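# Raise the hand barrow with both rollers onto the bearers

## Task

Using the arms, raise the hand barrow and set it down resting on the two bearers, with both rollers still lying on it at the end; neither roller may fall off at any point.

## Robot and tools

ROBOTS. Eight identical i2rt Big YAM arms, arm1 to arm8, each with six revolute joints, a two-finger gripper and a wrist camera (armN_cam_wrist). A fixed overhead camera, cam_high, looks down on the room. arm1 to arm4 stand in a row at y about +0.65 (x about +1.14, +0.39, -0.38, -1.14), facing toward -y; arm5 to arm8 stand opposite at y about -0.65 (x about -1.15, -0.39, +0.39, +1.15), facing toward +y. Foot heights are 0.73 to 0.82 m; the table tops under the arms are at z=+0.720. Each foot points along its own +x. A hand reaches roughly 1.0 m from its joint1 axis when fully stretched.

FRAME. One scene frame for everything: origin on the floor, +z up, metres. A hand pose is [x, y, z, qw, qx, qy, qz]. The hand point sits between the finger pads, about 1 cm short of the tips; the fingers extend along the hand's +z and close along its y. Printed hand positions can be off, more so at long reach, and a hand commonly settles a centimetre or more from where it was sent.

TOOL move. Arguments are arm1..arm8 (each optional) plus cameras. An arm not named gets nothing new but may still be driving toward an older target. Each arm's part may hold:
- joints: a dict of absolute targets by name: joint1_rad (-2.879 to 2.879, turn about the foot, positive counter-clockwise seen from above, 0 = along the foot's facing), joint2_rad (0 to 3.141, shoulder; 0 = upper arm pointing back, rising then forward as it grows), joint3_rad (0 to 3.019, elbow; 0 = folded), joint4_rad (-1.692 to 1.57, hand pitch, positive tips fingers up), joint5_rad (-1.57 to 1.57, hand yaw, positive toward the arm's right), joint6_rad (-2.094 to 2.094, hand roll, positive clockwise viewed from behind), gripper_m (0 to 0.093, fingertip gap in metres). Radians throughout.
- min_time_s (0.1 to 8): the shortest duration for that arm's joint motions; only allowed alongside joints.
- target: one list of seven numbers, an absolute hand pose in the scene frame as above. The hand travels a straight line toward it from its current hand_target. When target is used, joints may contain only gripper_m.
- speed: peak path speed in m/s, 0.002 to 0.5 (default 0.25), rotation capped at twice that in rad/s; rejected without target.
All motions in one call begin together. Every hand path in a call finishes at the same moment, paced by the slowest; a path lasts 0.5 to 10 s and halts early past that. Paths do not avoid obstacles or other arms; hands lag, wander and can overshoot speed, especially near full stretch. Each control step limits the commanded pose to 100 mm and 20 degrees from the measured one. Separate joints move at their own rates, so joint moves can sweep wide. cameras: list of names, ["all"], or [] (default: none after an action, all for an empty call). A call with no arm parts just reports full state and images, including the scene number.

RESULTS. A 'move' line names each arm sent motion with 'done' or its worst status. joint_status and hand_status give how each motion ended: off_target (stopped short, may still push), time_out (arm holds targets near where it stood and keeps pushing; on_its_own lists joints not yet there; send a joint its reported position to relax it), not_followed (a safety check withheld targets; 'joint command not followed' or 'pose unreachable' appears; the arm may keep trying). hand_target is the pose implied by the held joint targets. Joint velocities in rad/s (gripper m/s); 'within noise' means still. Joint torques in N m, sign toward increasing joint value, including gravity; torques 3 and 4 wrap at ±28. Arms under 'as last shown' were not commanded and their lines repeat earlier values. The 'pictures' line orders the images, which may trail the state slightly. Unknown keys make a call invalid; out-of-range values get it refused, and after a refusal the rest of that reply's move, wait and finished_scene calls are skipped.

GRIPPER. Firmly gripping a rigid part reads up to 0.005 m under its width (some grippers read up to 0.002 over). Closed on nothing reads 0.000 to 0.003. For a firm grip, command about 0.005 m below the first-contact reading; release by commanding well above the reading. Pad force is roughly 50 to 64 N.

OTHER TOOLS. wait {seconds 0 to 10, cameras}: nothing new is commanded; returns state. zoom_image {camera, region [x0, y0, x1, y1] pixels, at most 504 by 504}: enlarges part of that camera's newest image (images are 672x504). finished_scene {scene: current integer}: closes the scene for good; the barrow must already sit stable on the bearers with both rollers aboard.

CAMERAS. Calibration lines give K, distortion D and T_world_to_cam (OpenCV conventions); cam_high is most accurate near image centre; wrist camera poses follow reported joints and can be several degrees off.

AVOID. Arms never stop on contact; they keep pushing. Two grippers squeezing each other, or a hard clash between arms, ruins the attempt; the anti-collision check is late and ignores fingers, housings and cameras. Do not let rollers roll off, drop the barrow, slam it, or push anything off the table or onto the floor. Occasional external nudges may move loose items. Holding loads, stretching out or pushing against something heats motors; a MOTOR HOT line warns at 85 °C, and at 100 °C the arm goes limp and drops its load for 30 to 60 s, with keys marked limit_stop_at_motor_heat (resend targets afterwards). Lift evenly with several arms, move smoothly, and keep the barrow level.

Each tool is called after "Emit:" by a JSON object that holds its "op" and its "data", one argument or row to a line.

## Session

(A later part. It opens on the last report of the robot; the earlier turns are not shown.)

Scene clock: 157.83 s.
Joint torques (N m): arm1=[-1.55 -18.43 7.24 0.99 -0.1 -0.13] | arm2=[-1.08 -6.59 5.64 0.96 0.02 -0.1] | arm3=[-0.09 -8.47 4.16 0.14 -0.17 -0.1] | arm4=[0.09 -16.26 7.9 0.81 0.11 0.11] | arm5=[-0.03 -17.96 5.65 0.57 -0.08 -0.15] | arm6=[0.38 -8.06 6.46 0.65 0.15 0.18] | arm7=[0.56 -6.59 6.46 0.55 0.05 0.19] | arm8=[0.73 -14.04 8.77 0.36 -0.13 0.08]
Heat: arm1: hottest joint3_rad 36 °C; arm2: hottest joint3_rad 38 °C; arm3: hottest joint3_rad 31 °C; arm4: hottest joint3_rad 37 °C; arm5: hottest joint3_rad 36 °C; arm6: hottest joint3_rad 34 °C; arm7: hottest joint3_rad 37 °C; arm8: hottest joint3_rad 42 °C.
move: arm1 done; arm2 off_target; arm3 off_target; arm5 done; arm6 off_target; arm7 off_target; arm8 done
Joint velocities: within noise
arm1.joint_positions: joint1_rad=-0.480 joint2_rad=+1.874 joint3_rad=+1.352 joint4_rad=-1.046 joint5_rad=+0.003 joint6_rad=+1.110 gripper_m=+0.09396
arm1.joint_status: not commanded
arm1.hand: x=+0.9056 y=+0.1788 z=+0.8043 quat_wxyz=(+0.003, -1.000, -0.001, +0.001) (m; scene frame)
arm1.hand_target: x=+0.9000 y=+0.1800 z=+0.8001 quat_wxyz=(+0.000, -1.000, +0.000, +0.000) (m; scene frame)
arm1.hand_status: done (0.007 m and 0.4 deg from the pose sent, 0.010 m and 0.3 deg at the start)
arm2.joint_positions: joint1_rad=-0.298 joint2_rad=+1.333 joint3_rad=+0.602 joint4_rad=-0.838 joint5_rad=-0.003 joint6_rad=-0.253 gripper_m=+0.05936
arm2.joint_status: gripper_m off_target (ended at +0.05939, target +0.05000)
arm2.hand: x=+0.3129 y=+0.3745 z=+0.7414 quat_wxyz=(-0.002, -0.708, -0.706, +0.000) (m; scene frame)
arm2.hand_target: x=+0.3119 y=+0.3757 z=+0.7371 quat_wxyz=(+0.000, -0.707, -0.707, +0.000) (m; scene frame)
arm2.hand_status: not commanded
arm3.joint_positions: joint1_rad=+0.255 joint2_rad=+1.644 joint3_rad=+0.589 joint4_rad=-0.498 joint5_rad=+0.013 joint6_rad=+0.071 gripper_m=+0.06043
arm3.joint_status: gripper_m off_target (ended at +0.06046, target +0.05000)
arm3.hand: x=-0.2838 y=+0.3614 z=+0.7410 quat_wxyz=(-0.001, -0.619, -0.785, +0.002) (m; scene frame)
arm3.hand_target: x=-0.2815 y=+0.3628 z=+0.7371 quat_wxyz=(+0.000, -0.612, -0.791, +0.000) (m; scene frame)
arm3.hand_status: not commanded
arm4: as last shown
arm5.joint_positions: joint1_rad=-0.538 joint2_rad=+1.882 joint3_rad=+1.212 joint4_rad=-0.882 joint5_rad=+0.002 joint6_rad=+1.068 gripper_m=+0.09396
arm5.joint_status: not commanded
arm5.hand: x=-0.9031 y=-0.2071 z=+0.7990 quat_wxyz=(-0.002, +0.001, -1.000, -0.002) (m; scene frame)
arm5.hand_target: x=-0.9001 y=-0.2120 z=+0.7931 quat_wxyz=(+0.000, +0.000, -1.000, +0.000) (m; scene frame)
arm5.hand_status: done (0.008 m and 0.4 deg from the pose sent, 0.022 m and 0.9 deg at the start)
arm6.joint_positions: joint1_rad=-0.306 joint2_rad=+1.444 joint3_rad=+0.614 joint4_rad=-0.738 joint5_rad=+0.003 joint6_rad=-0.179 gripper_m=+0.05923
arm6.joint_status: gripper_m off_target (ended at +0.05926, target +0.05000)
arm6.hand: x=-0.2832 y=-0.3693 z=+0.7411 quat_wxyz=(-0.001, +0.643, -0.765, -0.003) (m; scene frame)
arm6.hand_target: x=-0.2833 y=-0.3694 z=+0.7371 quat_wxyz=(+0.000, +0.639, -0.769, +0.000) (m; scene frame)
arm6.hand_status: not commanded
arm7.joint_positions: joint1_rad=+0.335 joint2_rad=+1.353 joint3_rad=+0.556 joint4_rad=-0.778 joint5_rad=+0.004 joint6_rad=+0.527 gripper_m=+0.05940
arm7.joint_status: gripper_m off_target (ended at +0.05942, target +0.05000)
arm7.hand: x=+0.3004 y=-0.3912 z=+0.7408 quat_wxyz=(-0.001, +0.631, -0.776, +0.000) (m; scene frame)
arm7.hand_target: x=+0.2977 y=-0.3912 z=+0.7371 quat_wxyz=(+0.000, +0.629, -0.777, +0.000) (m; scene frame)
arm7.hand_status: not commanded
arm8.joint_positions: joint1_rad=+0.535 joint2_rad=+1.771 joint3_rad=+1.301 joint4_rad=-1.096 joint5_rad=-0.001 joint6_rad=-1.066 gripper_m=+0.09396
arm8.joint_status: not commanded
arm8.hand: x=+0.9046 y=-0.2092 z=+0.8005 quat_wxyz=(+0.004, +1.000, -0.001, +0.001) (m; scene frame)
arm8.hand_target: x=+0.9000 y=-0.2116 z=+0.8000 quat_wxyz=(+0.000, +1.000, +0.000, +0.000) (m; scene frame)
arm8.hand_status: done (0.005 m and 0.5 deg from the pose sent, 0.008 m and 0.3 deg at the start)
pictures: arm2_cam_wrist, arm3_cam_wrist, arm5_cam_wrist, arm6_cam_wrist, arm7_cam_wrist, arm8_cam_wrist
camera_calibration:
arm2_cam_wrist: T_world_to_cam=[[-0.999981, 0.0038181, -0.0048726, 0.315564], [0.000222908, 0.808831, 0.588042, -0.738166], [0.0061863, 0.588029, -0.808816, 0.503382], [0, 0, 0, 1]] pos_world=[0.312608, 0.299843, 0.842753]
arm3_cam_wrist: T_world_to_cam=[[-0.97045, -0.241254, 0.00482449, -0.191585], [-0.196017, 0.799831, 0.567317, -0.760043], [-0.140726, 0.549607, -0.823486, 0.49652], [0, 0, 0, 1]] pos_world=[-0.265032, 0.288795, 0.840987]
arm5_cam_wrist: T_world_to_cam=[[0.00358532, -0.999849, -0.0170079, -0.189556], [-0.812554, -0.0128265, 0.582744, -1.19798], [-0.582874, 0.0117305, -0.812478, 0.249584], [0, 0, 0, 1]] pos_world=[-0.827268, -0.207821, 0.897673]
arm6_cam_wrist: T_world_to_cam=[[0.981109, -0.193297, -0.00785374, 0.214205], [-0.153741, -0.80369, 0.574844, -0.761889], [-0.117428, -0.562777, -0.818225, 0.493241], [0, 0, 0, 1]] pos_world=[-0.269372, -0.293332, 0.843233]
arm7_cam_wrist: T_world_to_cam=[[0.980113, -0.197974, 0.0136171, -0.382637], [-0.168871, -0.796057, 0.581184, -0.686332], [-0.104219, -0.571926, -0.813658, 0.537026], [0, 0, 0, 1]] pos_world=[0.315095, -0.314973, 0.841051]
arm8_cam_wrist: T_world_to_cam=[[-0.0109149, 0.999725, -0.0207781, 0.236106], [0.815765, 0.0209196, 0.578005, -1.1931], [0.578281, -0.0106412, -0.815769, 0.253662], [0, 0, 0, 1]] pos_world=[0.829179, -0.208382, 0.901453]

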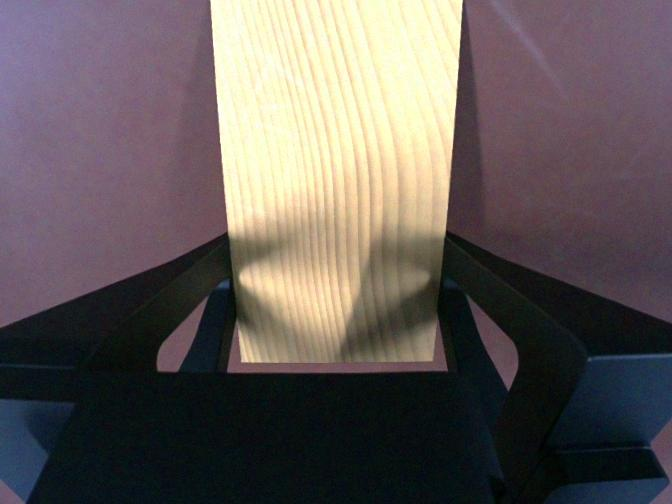

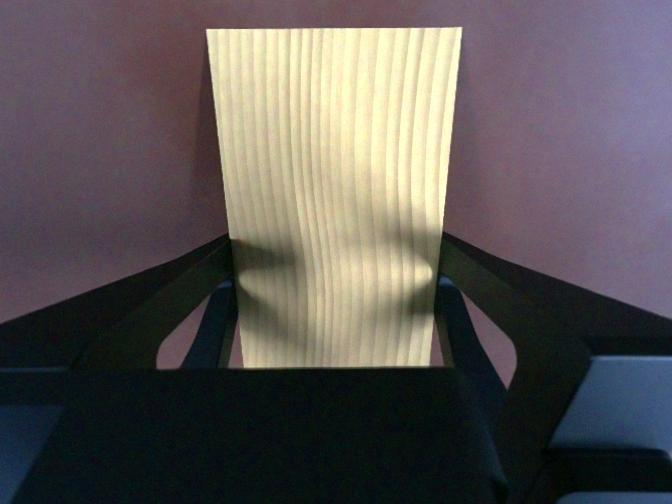

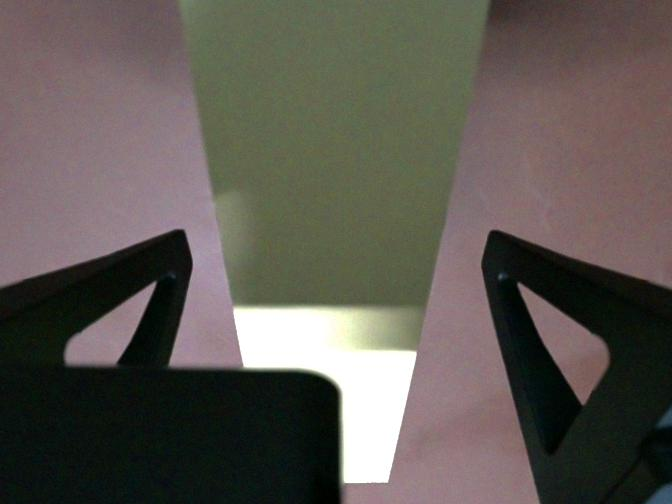

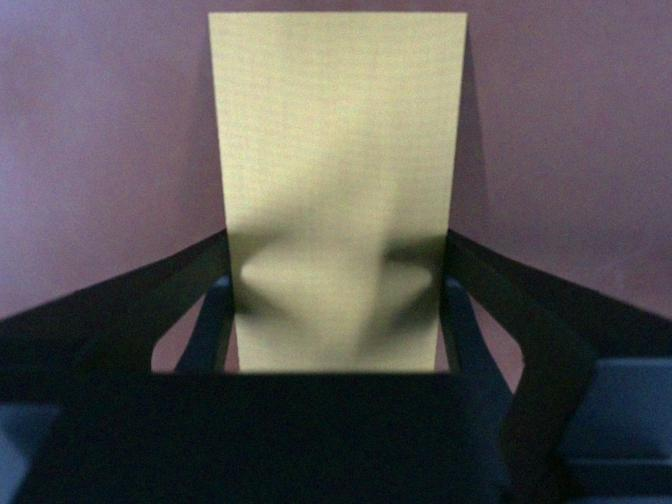

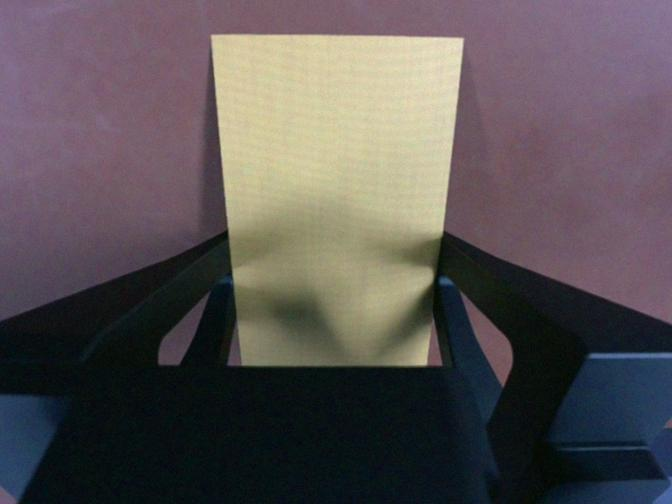

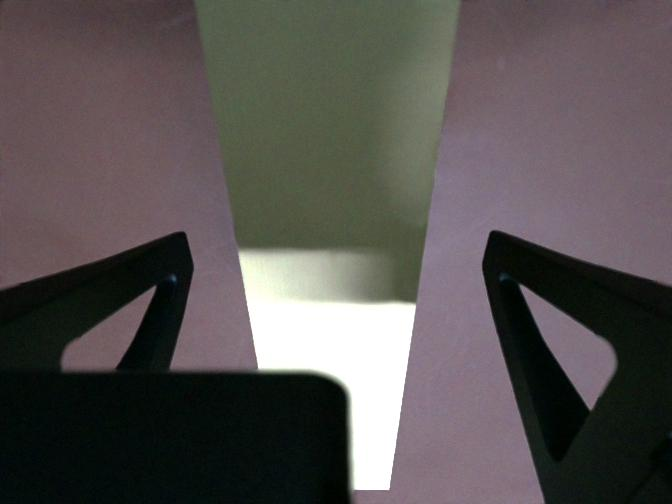

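Emit:
{"op": "move", "data": {
  "arm2": {"target": [0.30, 0.38, 0.93, 0, 0.7071, 0.7071, 0], "speed": 0.25},
  "arm3": {"target": [-0.28, 0.38, 0.93, 0, 0.7071, 0.7071, 0], "speed": 0.25},
  "arm6": {"target": [-0.28, -0.38, 0.93, 0, 0.7071, -0.7071, 0], "speed": 0.25},
  "arm7": {"target": [0.30, -0.38, 0.93, 0, 0.7071, -0.7071, 0], "speed": 0.25},
  "cameras": []
}}

Emit:
{"op": "move", "data": {
  "arm2": {"target": [0.20, 0.22, 1.02, 0.2418, 0.6645, 0.6645, -0.2418], "speed": 0.25},
  "arm3": {"target": [-0.23, 0.22, 1.02, 0.2418, 0.6645, 0.6645, -0.2418], "speed": 0.25},
  "arm6": {"target": [-0.18, -0.24, 1.02, -0.2418, 0.6645, -0.6645, -0.2418], "speed": 0.25},
  "arm7": {"target": [0.25, -0.24, 1.02, -0.2418, 0.6645, -0.6645, -0.2418], "speed": 0.25},
  "cameras": ["arm2_cam_wrist", "arm3_cam_wrist", "arm6_cam_wrist", "arm7_cam_wrist", "cam_high"]
}}

Scene clock: 169.30 s.
Joint torques (N m): arm1=[-1.85 -18.2 7.3 0.98 -0.1 -0.14] | arm2=[-1.61 -6.42 12.68 -0.13 -0.02 -0.17] | arm3=[0.09 -7.41 11.59 -0.59 -0.03 0.08] | arm4=[0.09 -16.32 7.9 0.81 0.11 0.1] | arm5=[-0.62 -18.08 5.68 0.55 -0.09 -0.16] | arm6=[-0.67 -6.95 12.92 -0.2 0.04 -0.11] | arm7=[-0.97 -7.47 13.78 -0.54 0.07 -0.08] | arm8=[0.73 -13.98 8.79 0.36 -0.13 0.08]
Heat: arm1: hottest joint3_rad 36 °C; arm2: hottest joint3_rad 38 °C; arm3: hottest gripper 32 °C; arm4: hottest joint3_rad 36 °C; arm5: hottest joint3_rad 35 °C; arm6: hottest joint3_rad 34 °C; arm7: hottest joint3_rad 37 °C; arm8: hottest joint3_rad 41 °C.
move: arm2 off_target; arm3 off_target; arm6 off_target; arm7 off_target
Joint velocities: within noise
arm1, arm4, arm5, arm8: as last shown
arm2.joint_positions: joint1_rad=-0.337 joint2_rad=+1.082 joint3_rad=+0.884 joint4_rad=-1.432 joint5_rad=-0.002 joint6_rad=-0.292 gripper_m=+0.05936
arm2.joint_status: not commanded
arm2.hand: x=+0.3079 y=+0.3963 z=+0.9041 quat_wxyz=(+0.014, -0.708, -0.706, -0.026) (m; scene frame)
arm2.hand_target: x=+0.3004 y=+0.3811 z=+0.9296 quat_wxyz=(+0.000, -0.707, -0.707, +0.000) (m; scene frame)
arm2.hand_status: off_target (0.032 m and 3.4 deg from the pose sent, 0.189 m and 0.3 deg at the start)
arm3.joint_positions: joint1_rad=+0.283 joint2_rad=+1.173 joint3_rad=+0.729 joint4_rad=-1.159 joint5_rad=+0.009 joint6_rad=+0.331 gripper_m=+0.06043
arm3.joint_status: not commanded
arm3.hand: x=-0.2874 y=+0.3949 z=+0.9128 quat_wxyz=(+0.019, -0.706, -0.708, -0.011) (m; scene frame)
arm3.hand_target: x=-0.2802 y=+0.3806 z=+0.9300 quat_wxyz=(+0.000, -0.707, -0.707, +0.000) (m; scene frame)
arm3.hand_status: off_target (0.024 m and 2.5 deg from the pose sent, 0.190 m and 13.5 deg at the start)
arm5.joint_positions: joint1_rad=-0.538 joint2_rad=+1.882 joint3_rad=+1.212 joint4_rad=-0.882 joint5_rad=+0.002 joint6_rad=+1.067 gripper_m=+0.09396
arm6.joint_positions: joint1_rad=-0.313 joint2_rad=+1.120 joint3_rad=+0.861 joint4_rad=-1.356 joint5_rad=+0.006 joint6_rad=-0.350 gripper_m=+0.05923
arm6.joint_status: not commanded
arm6.hand: x=-0.2880 y=-0.3925 z=+0.9116 quat_wxyz=(+0.019, +0.704, -0.710, +0.009) (m; scene frame)
arm6.hand_target: x=-0.2803 y=-0.3807 z=+0.9298 quat_wxyz=(+0.000, +0.707, -0.707, +0.000) (m; scene frame)
arm6.hand_status: off_target (0.024 m and 2.5 deg from the pose sent, 0.189 m and 9.9 deg at the start)
arm7.joint_positions: joint1_rad=+0.332 joint2_rad=+1.100 joint3_rad=+0.857 joint4_rad=-1.384 joint5_rad=+0.004 joint6_rad=+0.322 gripper_m=+0.05940
arm7.joint_status: not commanded
arm7.hand: x=+0.3031 y=-0.3960 z=+0.9064 quat_wxyz=(+0.011, +0.705, -0.708, +0.024) (m; scene frame)
arm7.hand_target: x=+0.3003 y=-0.3809 z=+0.9297 quat_wxyz=(+0.000, +0.707, -0.707, +0.000) (m; scene frame)
arm7.hand_status: off_target (0.029 m and 3.0 deg from the pose sent, 0.190 m and 11.8 deg at the start)
pictures: none
No camera images: "cameras" was empty.

Scene clock: 171.50 s.
Joint torques (N m): arm1=[-1.67 -18.37 7.28 0.95 -0.1 -0.15] | arm2=[-1.32 -7.65 14.2 2.18 -0.47 -0.04] | arm3=[-0.21 -7.24 13.63 1.29 0.15 -0.06] | arm4=[0.03 -16.32 7.9 0.81 0.11 0.1] | arm5=[-0.67 -17.96 5.63 0.55 -0.09 -0.15] | arm6=[-0.32 -8.12 14.65 1.85 -0.5 0] | arm7=[0.56 -7.18 15.8 1.63 0.49 -0.05] | arm8=[0.73 -14.04 8.79 0.38 -0.13 0.08]
Heat: arm1: hottest joint3_rad 36 °C; arm2: hottest joint3_rad 39 °C; arm3: hottest gripper 32 °C; arm4: hottest joint3_rad 36 °C; arm5: hottest joint3_rad 35 °C; arm6: hottest joint3_rad 34 °C; arm7: hottest joint3_rad 38 °C; arm8: hottest joint3_rad 41 °C.
move: arm2 off_target; arm3 off_target; arm6 off_target; arm7 off_target
Joint velocities: within noise
arm1, arm4, arm5, arm8: as last shown
arm2.joint_positions: joint1_rad=-0.564 joint2_rad=+1.168 joint3_rad=+1.044 joint4_rad=-0.906 joint5_rad=-0.326 joint6_rad=-0.421 gripper_m=+0.05936
arm2.joint_status: not commanded
arm2.hand: x=+0.2145 y=+0.2416 z=+0.9834 quat_wxyz=(-0.230, -0.676, -0.670, +0.203) (m; scene frame)
arm2.hand_target: x=+0.2013 y=+0.2229 z=+1.0204 quat_wxyz=(-0.242, -0.664, -0.664, +0.242) (m; scene frame)
arm2.hand_status: off_target (0.045 m and 4.9 deg from the pose sent, 0.237 m and 43.2 deg at the start)
arm3.joint_positions: joint1_rad=+0.376 joint2_rad=+1.167 joint3_rad=+0.828 joint4_rad=-0.623 joint5_rad=+0.280 joint6_rad=+0.345 gripper_m=+0.06043
arm3.joint_status: not commanded
arm3.hand: x=-0.2409 y=+0.2389 z=+0.9973 quat_wxyz=(-0.219, -0.673, -0.668, +0.231) (m; scene frame)
arm3.hand_target: x=-0.2305 y=+0.2216 z=+1.0203 quat_wxyz=(-0.242, -0.664, -0.664, +0.242) (m; scene frame)
arm3.hand_status: off_target (0.031 m and 3.1 deg from the pose sent, 0.213 m and 42.4 deg at the start)
arm6.joint_positions: joint1_rad=-0.547 joint2_rad=+1.168 joint3_rad=+0.999 joint4_rad=-0.857 joint5_rad=-0.360 joint6_rad=-0.481 gripper_m=+0.05923
arm6.joint_status: not commanded
arm6.hand: x=-0.1935 y=-0.2561 z=+0.9950 quat_wxyz=(-0.214, +0.666, -0.674, -0.236) (m; scene frame)
arm6.hand_target: x=-0.1808 y=-0.2416 z=+1.0203 quat_wxyz=(-0.242, +0.664, -0.665, -0.242) (m; scene frame)
arm6.hand_status: off_target (0.033 m and 3.5 deg from the pose sent, 0.216 m and 42.2 deg at the start)
arm7.joint_positions: joint1_rad=+0.437 joint2_rad=+1.067 joint3_rad=+0.927 joint4_rad=-0.866 joint5_rad=+0.268 joint6_rad=+0.348 gripper_m=+0.05940
arm7.joint_status: not commanded
arm7.hand: x=+0.2616 y=-0.2614 z=+0.9852 quat_wxyz=(-0.226, +0.672, -0.675, -0.207) (m; scene frame)
arm7.hand_target: x=+0.2509 y=-0.2428 z=+1.0203 quat_wxyz=(-0.242, +0.664, -0.665, -0.242) (m; scene frame)
arm7.hand_status: off_target (0.043 m and 4.6 deg from the pose sent, 0.200 m and 42.8 deg at the start)
pictures: arm2_cam_wrist, arm3_cam_wrist, arm6_cam_wrist, arm7_cam_wrist, cam_high
camera_calibration:
arm2_cam_wrist: T_world_to_cam=[[-0.9991, -0.00422557, -0.0421951, 0.2573], [-0.00462464, 0.999945, 0.00936449, -0.248976], [0.0421532, 0.00955121, -0.999066, 1.09708], [0, 0, 0, 1]] pos_world=[0.209672, 0.239571, 1.10924]
arm3_cam_wrist: T_world_to_cam=[[-0.999722, 0.00790772, 0.0221973, -0.264562], [0.00703408, 0.999208, -0.039164, -0.192922], [-0.0224894, -0.038997, -0.998986, 1.12498], [0, 0, 0, 1]] pos_world=[-0.237832, 0.238732, 1.12216]
arm6_cam_wrist: T_world_to_cam=[[0.998654, -0.0151344, -0.0496101, 0.240632], [-0.0165784, -0.999447, -0.0288275, -0.226043], [-0.0491464, 0.0296112, -0.998353, 1.11948], [0, 0, 0, 1]] pos_world=[-0.189037, -0.255425, 1.12306]
arm7_cam_wrist: T_world_to_cam=[[0.999204, -0.0132275, 0.0376387, -0.302545], [-0.0132246, -0.999912, -0.000326787, -0.252638], [0.0376398, -0.00017123, -0.999291, 1.10141], [0, 0, 0, 1]] pos_world=[0.257506, -0.25643, 1.11194]

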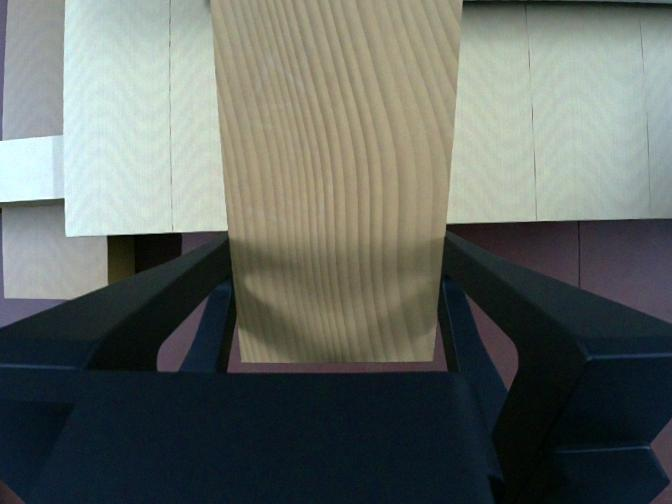

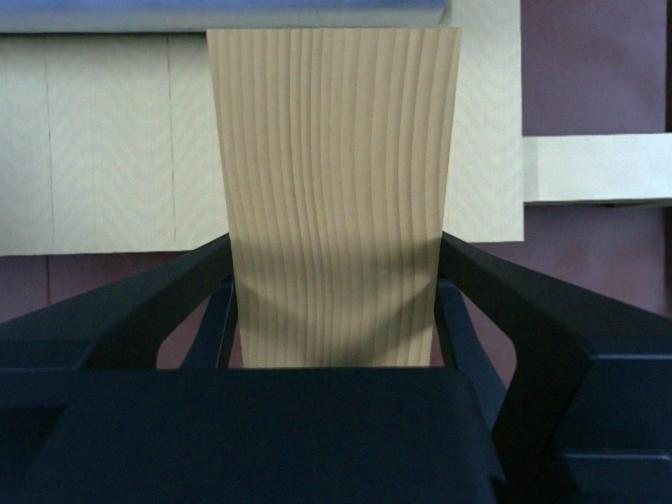

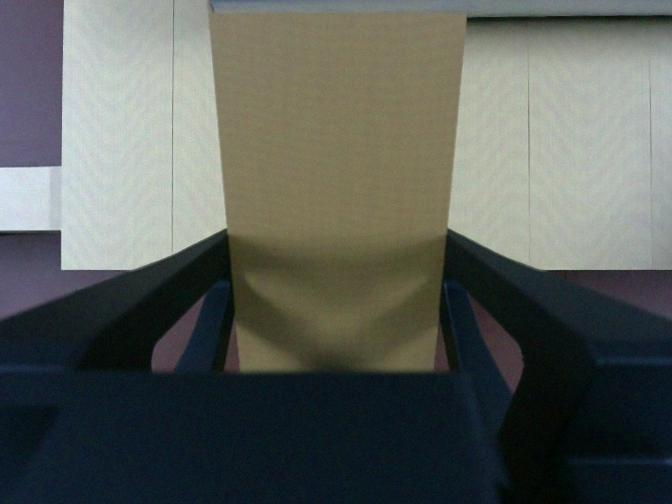

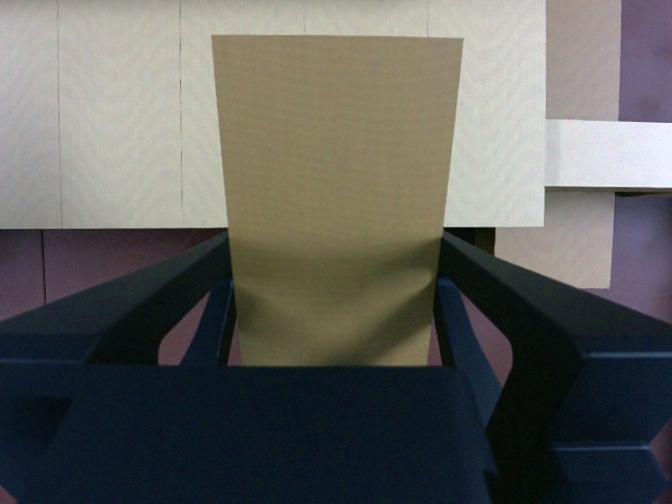

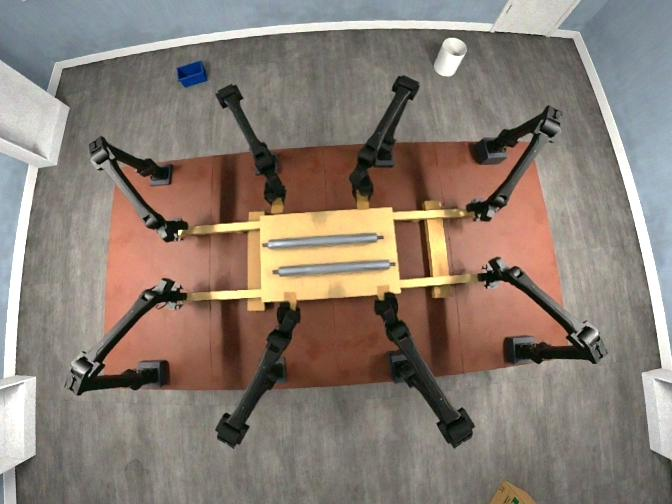

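Emit:
{"op": "move", "data": {
  "arm2": {"target": [0.20, 0.155, 0.895, 0, 0.7071, 0.7071, 0], "speed": 0.2},
  "arm3": {"target": [-0.23, 0.152, 0.895, 0, 0.7071, 0.7071, 0], "speed": 0.2},
  "arm6": {"target": [-0.18, -0.174, 0.895, 0, 0.7071, -0.7071, 0], "speed": 0.2},
  "arm7": {"target": [0.25, -0.153, 0.895, 0, 0.7071, -0.7071, 0], "speed": 0.2},
  "cameras": ["arm2_cam_wrist", "arm3_cam_wrist", "arm6_cam_wrist", "arm7_cam_wrist", "cam_high"]
}}

Scene clock: 206.03 s.
Joint torques (N m): arm1=[-1.96 -18.14 7.3 0.92 -0.1 -0.13] | arm2=[-0.38 -16.32 12.45 -0.12 0.04 0.08] | arm3=[-1.2 -15.15 11.62 -0.55 -0.18 -0.1] | arm4=[0.09 -16.32 7.9 0.83 0.11 0.1] | arm5=[-0.67 -17.96 5.65 0.58 -0.08 -0.15] | arm6=[0.73 -17.26 12.77 -0.18 0.15 0.22] | arm7=[-0.62 -14.68 13.6 -0.47 -0.05 -0.09] | arm8=[0.73 -14.04 8.77 0.38 -0.13 0.08]
Heat: arm1: hottest joint3_rad 34 °C; arm2: hottest joint3_rad 46 °C; arm3: hottest joint3_rad 36 °C; arm4: hottest joint3_rad 35 °C; arm5: hottest joint3_rad 33 °C; arm6: hottest joint3_rad 43 °C; arm7: hottest joint3_rad 47 °C; arm8: hottest joint3_rad 40 °C.
move: arm2 off_target; arm3 off_target; arm6 off_target; arm7 off_target
Joint velocities: within noise
arm1, arm4, arm5, arm8: as last shown
arm2.joint_positions: joint1_rad=-0.406 joint2_rad=+1.734 joint3_rad=+1.465 joint4_rad=-1.349 joint5_rad=-0.004 joint6_rad=-0.369 gripper_m=+0.05936
arm2.joint_status: not commanded
arm2.hand: x=+0.2046 y=+0.1749 z=+0.8739 quat_wxyz=(+0.008, -0.705, -0.709, -0.022) (m; scene frame)
arm2.hand_target: x=+0.2006 y=+0.1563 z=+0.8952 quat_wxyz=(+0.000, -0.707, -0.707, +0.000) (m; scene frame)
arm2.hand_status: off_target (0.029 m and 2.7 deg from the pose sent, 0.125 m and 35.7 deg at the start)
arm3.joint_positions: joint1_rad=+0.242 joint2_rad=+1.782 joint3_rad=+1.326 joint4_rad=-1.126 joint5_rad=+0.013 joint6_rad=+0.297 gripper_m=+0.06043
arm3.joint_status: not commanded
arm3.hand: x=-0.2316 y=+0.1684 z=+0.8860 quat_wxyz=(+0.011, -0.709, -0.706, -0.004) (m; scene frame)
arm3.hand_target: x=-0.2301 y=+0.1526 z=+0.8952 quat_wxyz=(+0.000, -0.707, -0.707, +0.000) (m; scene frame)
arm3.hand_status: off_target (0.019 m and 1.4 deg from the pose sent, 0.135 m and 37.1 deg at the start)
arm6.joint_positions: joint1_rad=-0.366 joint2_rad=+1.728 joint3_rad=+1.410 joint4_rad=-1.283 joint5_rad=+0.002 joint6_rad=-0.424 gripper_m=+0.05923
arm6.joint_status: not commanded
arm6.hand: x=-0.1843 y=-0.1894 z=+0.8830 quat_wxyz=(+0.014, +0.711, -0.703, +0.003) (m; scene frame)
arm6.hand_target: x=-0.1804 y=-0.1746 z=+0.8952 quat_wxyz=(+0.000, +0.707, -0.707, +0.000) (m; scene frame)
arm6.hand_status: off_target (0.020 m and 1.8 deg from the pose sent, 0.130 m and 37.1 deg at the start)
arm7.joint_positions: joint1_rad=+0.288 joint2_rad=+1.714 joint3_rad=+1.403 joint4_rad=-1.298 joint5_rad=+0.007 joint6_rad=+0.279 gripper_m=+0.05940
arm7.joint_status: not commanded
arm7.hand: x=+0.2526 y=-0.1712 z=+0.8788 quat_wxyz=(+0.006, +0.705, -0.709, +0.016) (m; scene frame)
arm7.hand_target: x=+0.2502 y=-0.1539 z=+0.8952 quat_wxyz=(+0.000, +0.707, -0.707, +0.000) (m; scene frame)
arm7.hand_status: off_target (0.025 m and 2.0 deg from the pose sent, 0.141 m and 35.7 deg at the start)
pictures: arm2_cam_wrist, arm3_cam_wrist, arm6_cam_wrist, arm7_cam_wrist, cam_high
camera_calibration:
arm2_cam_wrist: T_world_to_cam=[[-0.999718, -0.00387811, -0.0234088, 0.226222], [-0.0176461, 0.781055, 0.624213, -0.677612], [0.0158628, 0.624451, -0.780903, 0.695923], [0, 0, 0, 1]] pos_world=[0.203162, 0.0955593, 0.971718]
arm3_cam_wrist: T_world_to_cam=[[-0.999907, -0.00507788, 0.0126784, -0.241722], [0.003365, 0.808096, 0.589041, -0.652148], [-0.0132365, 0.589028, -0.808004, 0.738472], [0, 0, 0, 1]] pos_world=[-0.22973, 0.0907902, 0.983894]
arm6_cam_wrist: T_world_to_cam=[[0.999738, -0.0100842, -0.020528, 0.202432], [0.00420434, -0.801224, 0.59835, -0.674831], [-0.0224814, -0.59828, -0.800972, 0.71781], [0, 0, 0, 1]] pos_world=[-0.183405, -0.109197, 0.982886]
arm7_cam_wrist: T_world_to_cam=[[0.999685, 0.00208418, 0.0250282, -0.274806], [-0.0135505, -0.794294, 0.607382, -0.661351], [0.0211456, -0.607529, -0.794016, 0.715244], [0, 0, 0, 1]] pos_world=[0.250633, -0.0902033, 0.976485]

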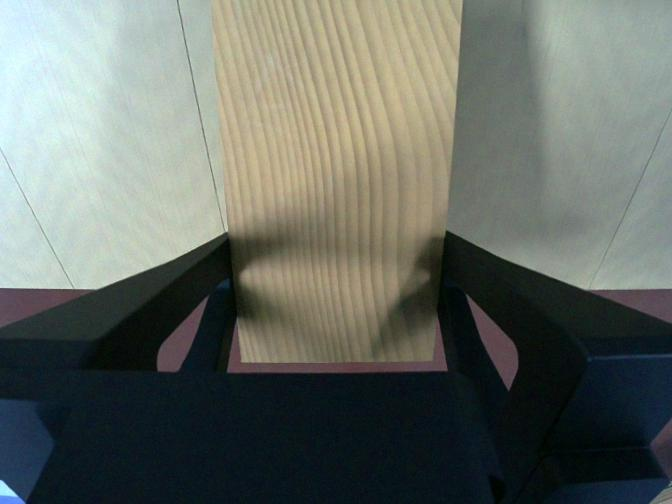

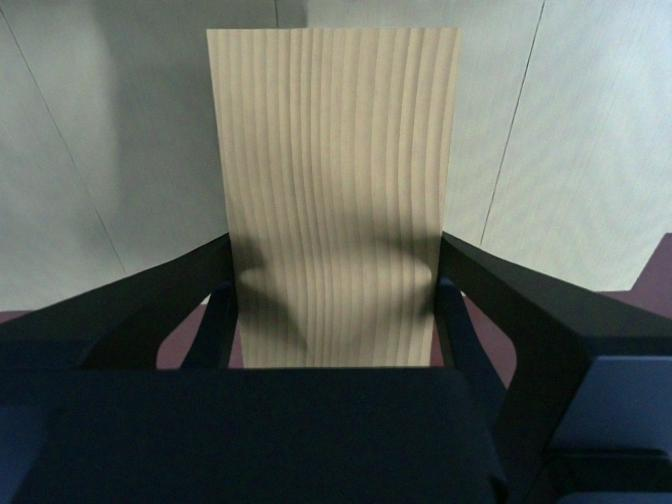

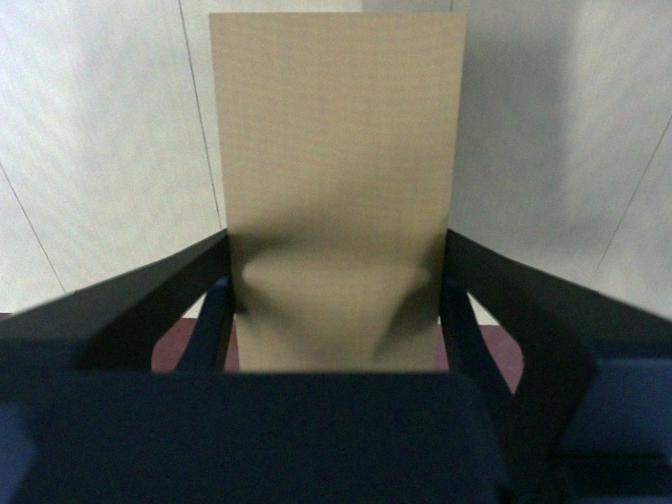

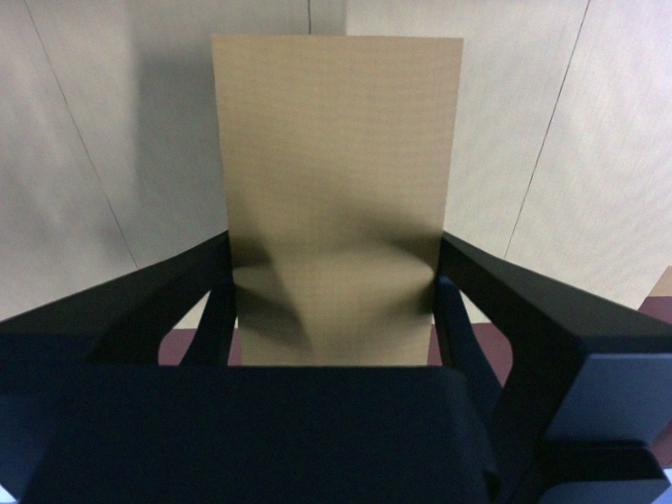

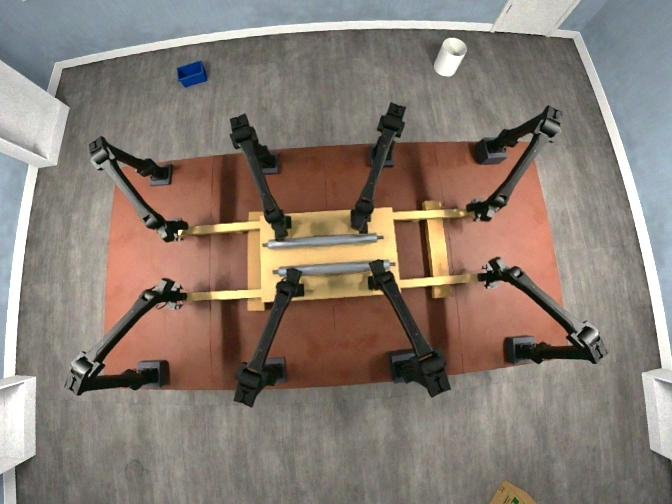

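Emit:
{"op": "move", "data": {
  "arm2": {"target": [0.198, 0.130, 0.889, 0, 0.7071, 0.7071, 0], "speed": 0.1},
  "arm3": {"target": [-0.229, 0.131, 0.884, 0, 0.7071, 0.7071, 0], "speed": 0.1},
  "arm6": {"target": [-0.177, -0.154, 0.880, 0, 0.7071, -0.7071, 0], "speed": 0.1},
  "arm7": {"target": [0.248, -0.131, 0.889, 0, 0.7071, -0.7071, 0], "speed": 0.1},
  "cameras": ["arm2_cam_wrist", "arm3_cam_wrist", "arm6_cam_wrist", "arm7_cam_wrist", "cam_high"]
}}

Scene clock: 219.87 s.
Joint torques (N m): arm1=[-1.85 -18.02 7.19 1.02 -0.08 -0.11] | arm2=[-0.26 -16.85 12.6 -0.14 0 0.08] | arm3=[-1.32 -15.79 11.63 -0.43 -0.16 -0.1] | arm4=[0.03 -16.32 7.91 0.83 0.11 0.1] | arm5=[-0.67 -17.85 5.68 0.54 -0.09 -0.15] | arm6=[0.97 -18.02 12.68 0.5 0.14 0.22] | arm7=[-0.73 -15.38 13.74 -0.5 -0.03 -0.06] | arm8=[0.73 -13.98 8.77 0.38 -0.13 0.08]
Heat: arm1: hottest joint3_rad 34 °C; arm2: hottest joint3_rad 48 °C; arm3: hottest joint3_rad 37 °C; arm4: hottest joint3_rad 35 °C; arm5: hottest joint2_rad 33 °C; arm6: hottest joint3_rad 42 °C; arm7: hottest joint3_rad 46 °C; arm8: hottest joint3_rad 40 °C.
move: arm2 off_target; arm3 off_target; arm6 off_target; arm7 off_target
Joint velocities: within noise
arm1, arm4, arm5, arm8: as last shown
arm2.joint_positions: joint1_rad=-0.395 joint2_rad=+1.797 joint3_rad=+1.539 joint4_rad=-1.358 joint5_rad=-0.003 joint6_rad=-0.357 gripper_m=+0.05936
arm2.joint_status: not commanded
arm2.hand: x=+0.2012 y=+0.1503 z=+0.8691 quat_wxyz=(+0.008, -0.706, -0.708, -0.021) (m; scene frame)
arm2.hand_target: x=+0.1985 y=+0.1313 z=+0.8892 quat_wxyz=(-0.001, -0.707, -0.707, +0.000) (m; scene frame)
arm2.hand_status: off_target (0.029 m and 2.6 deg from the pose sent, 0.048 m and 2.7 deg at the start)
arm3.joint_positions: joint1_rad=+0.233 joint2_rad=+1.840 joint3_rad=+1.383 joint4_rad=-1.127 joint5_rad=+0.013 joint6_rad=+0.288 gripper_m=+0.06043
arm3.joint_status: not commanded
arm3.hand: x=-0.2302 y=+0.1483 z=+0.8765 quat_wxyz=(+0.012, -0.708, -0.706, -0.005) (m; scene frame)
arm3.hand_target: x=-0.2292 y=+0.1316 z=+0.8842 quat_wxyz=(+0.000, -0.707, -0.707, +0.000) (m; scene frame)
arm3.hand_status: off_target (0.019 m and 1.5 deg from the pose sent, 0.037 m and 1.4 deg at the start)
arm6.joint_positions: joint1_rad=-0.359 joint2_rad=+1.785 joint3_rad=+1.452 joint4_rad=-1.283 joint5_rad=+0.002 joint6_rad=-0.414 gripper_m=+0.05923
arm6.joint_status: not commanded
arm6.hand: x=-0.1820 y=-0.1741 z=+0.8700 quat_wxyz=(+0.021, +0.711, -0.703, +0.006) (m; scene frame)
arm6.hand_target: x=-0.1775 y=-0.1548 z=+0.8804 quat_wxyz=(+0.000, +0.707, -0.707, +0.000) (m; scene frame)
arm6.hand_status: off_target (0.023 m and 2.5 deg from the pose sent, 0.036 m and 1.8 deg at the start)
arm7.joint_positions: joint1_rad=+0.282 joint2_rad=+1.770 joint3_rad=+1.466 joint4_rad=-1.302 joint5_rad=+0.006 joint6_rad=+0.272 gripper_m=+0.05940
arm7.joint_status: not commanded
arm7.hand: x=+0.2495 y=-0.1495 z=+0.8741 quat_wxyz=(+0.006, +0.706, -0.708, +0.015) (m; scene frame)
arm7.hand_target: x=+0.2484 y=-0.1319 z=+0.8892 quat_wxyz=(-0.001, +0.707, -0.707, +0.000) (m; scene frame)
arm7.hand_status: off_target (0.024 m and 1.8 deg from the pose sent, 0.042 m and 2.0 deg at the start)
pictures: arm2_cam_wrist, arm3_cam_wrist, arm6_cam_wrist, arm7_cam_wrist, cam_high
camera_calibration:
arm2_cam_wrist: T_world_to_cam=[[-0.999772, -0.00203122, -0.0212779, 0.220446], [-0.0148417, 0.782342, 0.622673, -0.654983], [0.0153818, 0.622846, -0.782193, 0.709012], [0, 0, 0, 1]] pos_world=[0.199769, 0.0712627, 0.967115]
arm3_cam_wrist: T_world_to_cam=[[-0.99991, -0.00543974, 0.0122885, -0.239898], [0.00286627, 0.807046, 0.590481, -0.631619], [-0.0131294, 0.590463, -0.806958, 0.741537], [0, 0, 0, 1]] pos_world=[-0.22833, 0.0705907, 0.974296]
arm6_cam_wrist: T_world_to_cam=[[0.99959, -0.0122695, -0.0258842, 0.204256], [0.00604584, -0.792899, 0.609323, -0.662598], [-0.0279996, -0.60923, -0.792499, 0.706298], [0, 0, 0, 1]] pos_world=[-0.180391, -0.0925693, 0.968764]
arm7_cam_wrist: T_world_to_cam=[[0.999711, 0.00390421, 0.0237057, -0.270233], [-0.01125, -0.795772, 0.605491, -0.640422], [0.0212283, -0.605583, -0.795499, 0.726355], [0, 0, 0, 1]] pos_world=[0.247531, -0.068707, 0.971991]

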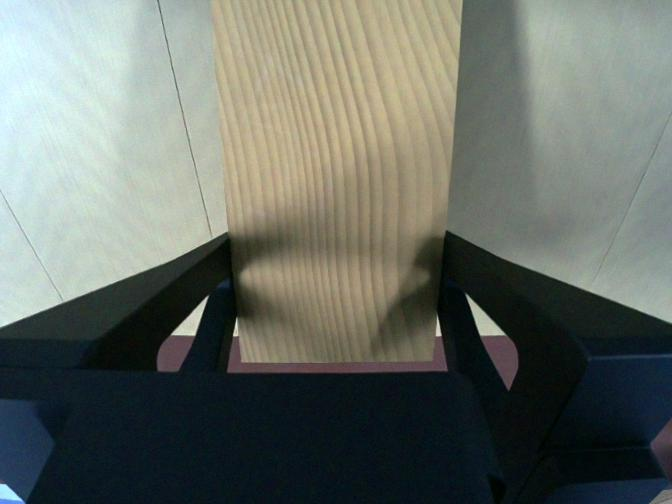

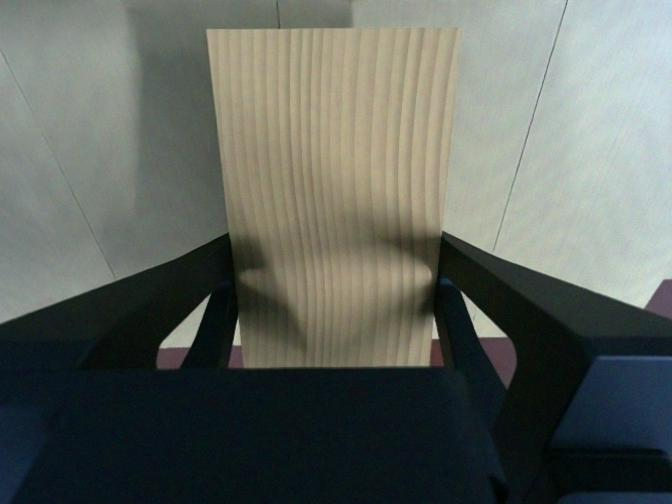

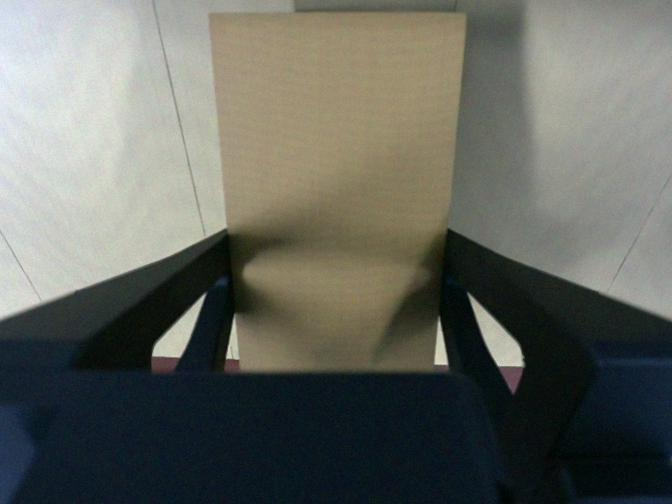

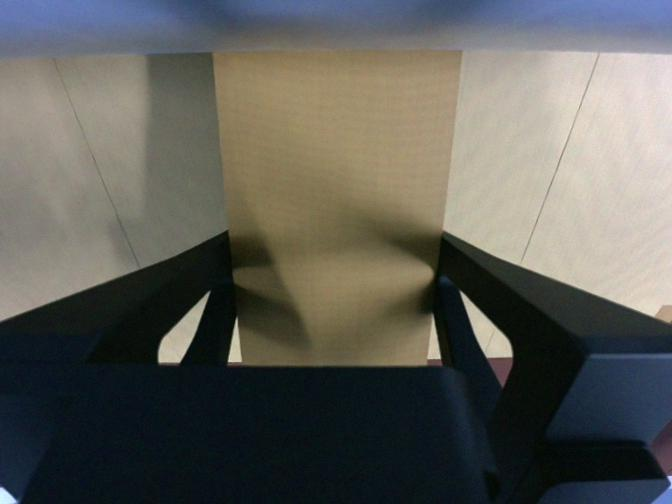

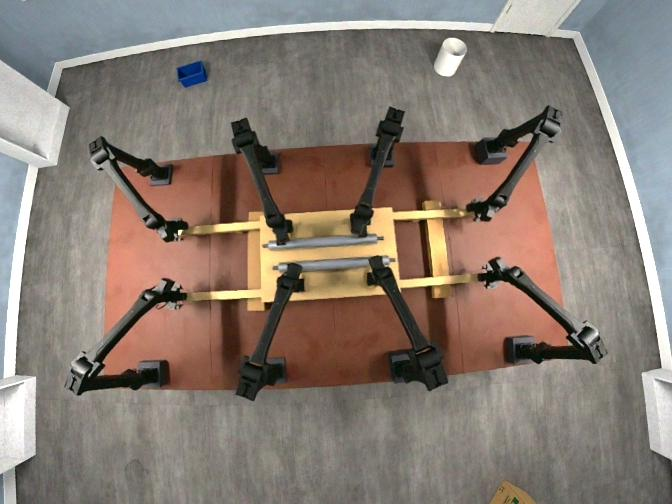

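Emit:
{"op": "move", "data": {
  "arm2": {"target": [0.198, 0.115, 0.8757, 0, 0.7071, 0.7071, 0], "speed": 0.08},
  "arm3": {"target": [-0.229, 0.1156, 0.8697, 0, 0.7071, 0.7071, 0], "speed": 0.08},
  "arm6": {"target": [-0.177, -0.1345, 0.866, 0, 0.7071, -0.7071, 0], "speed": 0.08},
  "arm7": {"target": [0.248, -0.1174, 0.8761, 0, 0.7071, -0.7071, 0], "speed": 0.08},
  "cameras": ["arm2_cam_wrist", "arm3_cam_wrist", "arm6_cam_wrist", "arm7_cam_wrist", "cam_high"]
}}

Scene clock: 227.17 s.
Joint torques (N m): arm1=[-1.79 -18.49 7.28 1.02 -0.06 -0.12] | arm2=[0.15 -16.85 12.41 0.49 0 0.06] | arm3=[-1.38 -16.21 11.63 -0.05 -0.15 -0.1] | arm4=[0.09 -16.32 7.9 0.81 0.12 0.1] | arm5=[-0.62 -17.9 5.65 0.58 -0.08 -0.15] | arm6=[0.85 -18.61 12.63 0.47 0.14 0.21] | arm7=[-0.91 -15.85 13.55 0.03 -0.01 -0.07] | arm8=[0.73 -13.98 8.79 0.38 -0.14 0.08]
Heat: arm1: hottest joint3_rad 34 °C; arm2: hottest joint3_rad 51 °C; arm3: hottest joint3_rad 37 °C; arm4: hottest joint3_rad 35 °C; arm5: hottest joint2_rad 33 °C; arm6: hottest joint3_rad 42 °C; arm7: hottest joint3_rad 47 °C; arm8: hottest joint3_rad 39 °C.
move: arm2 off_target; arm3 off_target; arm6 off_target; arm7 off_target
Joint velocities: within noise
arm1, arm4, arm5, arm8: as last shown
arm2.joint_positions: joint1_rad=-0.387 joint2_rad=+1.839 joint3_rad=+1.569 joint4_rad=-1.359 joint5_rad=-0.003 joint6_rad=-0.347 gripper_m=+0.05936
arm2.joint_status: not commanded
arm2.hand: x=+0.2019 y=+0.1391 z=+0.8582 quat_wxyz=(+0.011, -0.706, -0.707, -0.027) (m; scene frame)
arm2.hand_target: x=+0.1985 y=+0.1164 z=+0.8763 quat_wxyz=(-0.001, -0.707, -0.707, +0.000) (m; scene frame)
arm2.hand_status: off_target (0.030 m and 3.3 deg from the pose sent, 0.036 m and 2.6 deg at the start)
arm3.joint_positions: joint1_rad=+0.225 joint2_rad=+1.889 joint3_rad=+1.420 joint4_rad=-1.125 joint5_rad=+0.012 joint6_rad=+0.280 gripper_m=+0.06043
arm3.joint_status: not commanded
arm3.hand: x=-0.2306 y=+0.1357 z=+0.8634 quat_wxyz=(+0.016, -0.708, -0.706, -0.008) (m; scene frame)
arm3.hand_target: x=-0.2292 y=+0.1164 z=+0.8702 quat_wxyz=(+0.000, -0.707, -0.707, +0.000) (m; scene frame)
arm3.hand_status: off_target (0.021 m and 2.1 deg from the pose sent, 0.033 m and 1.5 deg at the start)
arm6.joint_positions: joint1_rad=-0.345 joint2_rad=+1.838 joint3_rad=+1.496 joint4_rad=-1.268 joint5_rad=+0.002 joint6_rad=-0.401 gripper_m=+0.05923
arm6.joint_status: not commanded
arm6.hand: x=-0.1815 y=-0.1540 z=+0.8583 quat_wxyz=(+0.018, +0.711, -0.703, +0.005) (m; scene frame)
arm6.hand_target: x=-0.1774 y=-0.1352 z=+0.8663 quat_wxyz=(+0.000, +0.707, -0.707, +0.000) (m; scene frame)
arm6.hand_status: off_target (0.021 m and 2.3 deg from the pose sent, 0.040 m and 2.5 deg at the start)
arm7.joint_positions: joint1_rad=+0.276 joint2_rad=+1.812 joint3_rad=+1.491 joint4_rad=-1.302 joint5_rad=+0.006 joint6_rad=+0.266 gripper_m=+0.05940
arm7.joint_status: not commanded
arm7.hand: x=+0.2503 y=-0.1403 z=+0.8618 quat_wxyz=(+0.010, +0.706, -0.708, +0.022) (m; scene frame)
arm7.hand_target: x=+0.2483 y=-0.1186 z=+0.8764 quat_wxyz=(+0.000, +0.707, -0.707, +0.000) (m; scene frame)
arm7.hand_status: off_target (0.027 m and 2.8 deg from the pose sent, 0.032 m and 1.8 deg at the start)
pictures: arm2_cam_wrist, arm3_cam_wrist, arm6_cam_wrist, arm7_cam_wrist, cam_high
camera_calibration:
arm2_cam_wrist: T_world_to_cam=[[-0.999682, -0.000270921, -0.0252321, 0.224015], [-0.0161673, 0.774617, 0.632224, -0.646201], [0.0193739, 0.63243, -0.774375, 0.698545], [0, 0, 0, 1]] pos_world=[0.199963, 0.0588386, 0.955132]
arm3_cam_wrist: T_world_to_cam=[[-0.999873, -0.00610215, 0.0147231, -0.242192], [0.0039326, 0.800771, 0.598957, -0.619918], [-0.0154448, 0.598939, -0.800646, 0.731198], [0, 0, 0, 1]] pos_world=[-0.22843, 0.0569914, 0.9603]
arm6_cam_wrist: T_world_to_cam=[[0.999659, -0.0117605, -0.0233302, 0.201616], [0.00477042, -0.79579, 0.605553, -0.636937], [-0.0256876, -0.605458, -0.795463, 0.712879], [0, 0, 0, 1]] pos_world=[-0.180197, -0.0728791, 0.957472]
arm7_cam_wrist: T_world_to_cam=[[0.999603, 0.00433138, 0.0278375, -0.274257], [-0.0138244, -0.785552, 0.618642, -0.634932], [0.0245474, -0.618781, -0.78518, 0.710574], [0, 0, 0, 1]] pos_world=[0.247928, -0.0578941, 0.958358]

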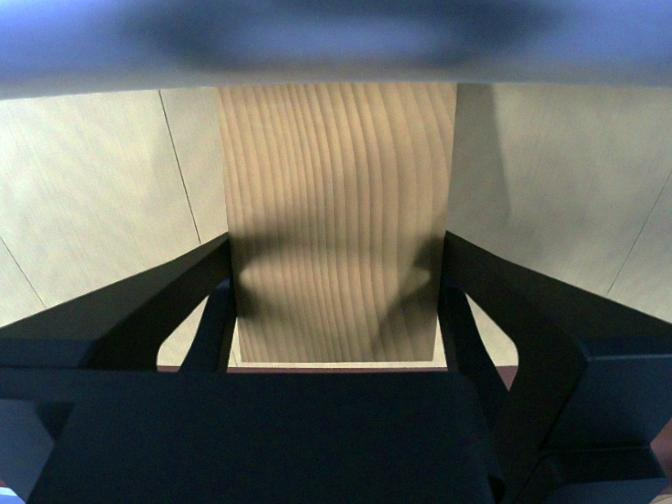

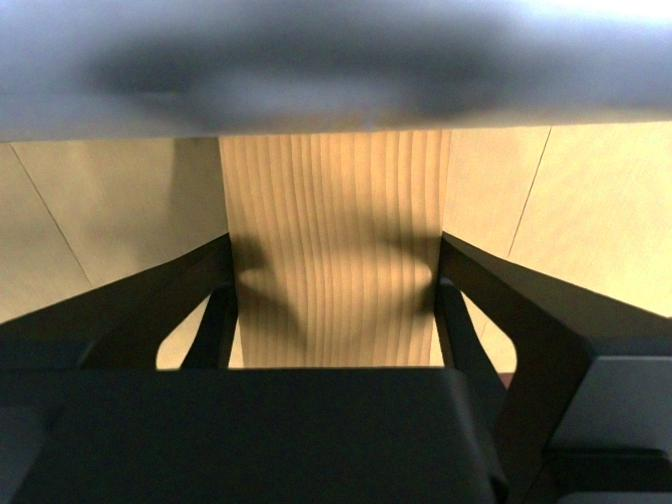

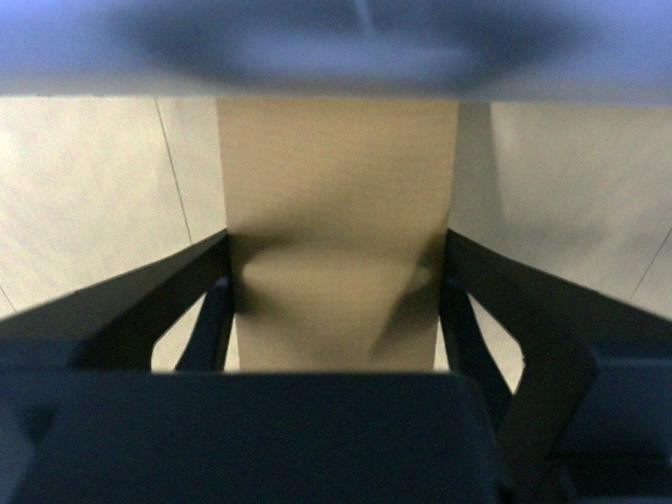

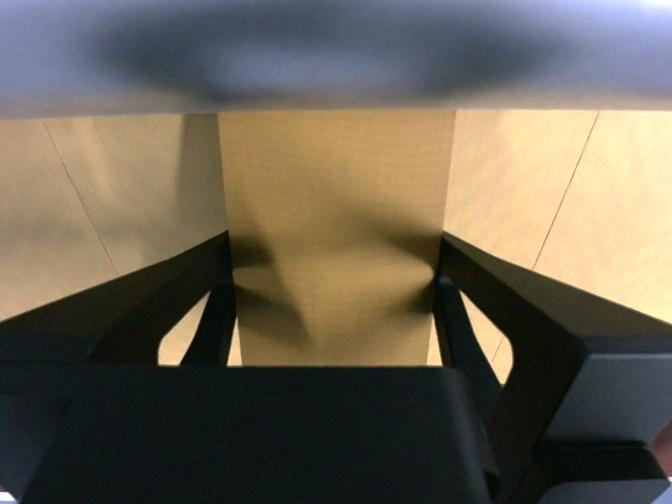

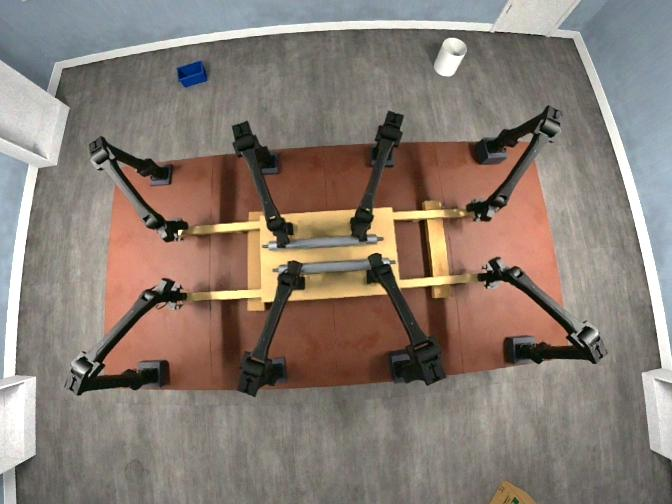

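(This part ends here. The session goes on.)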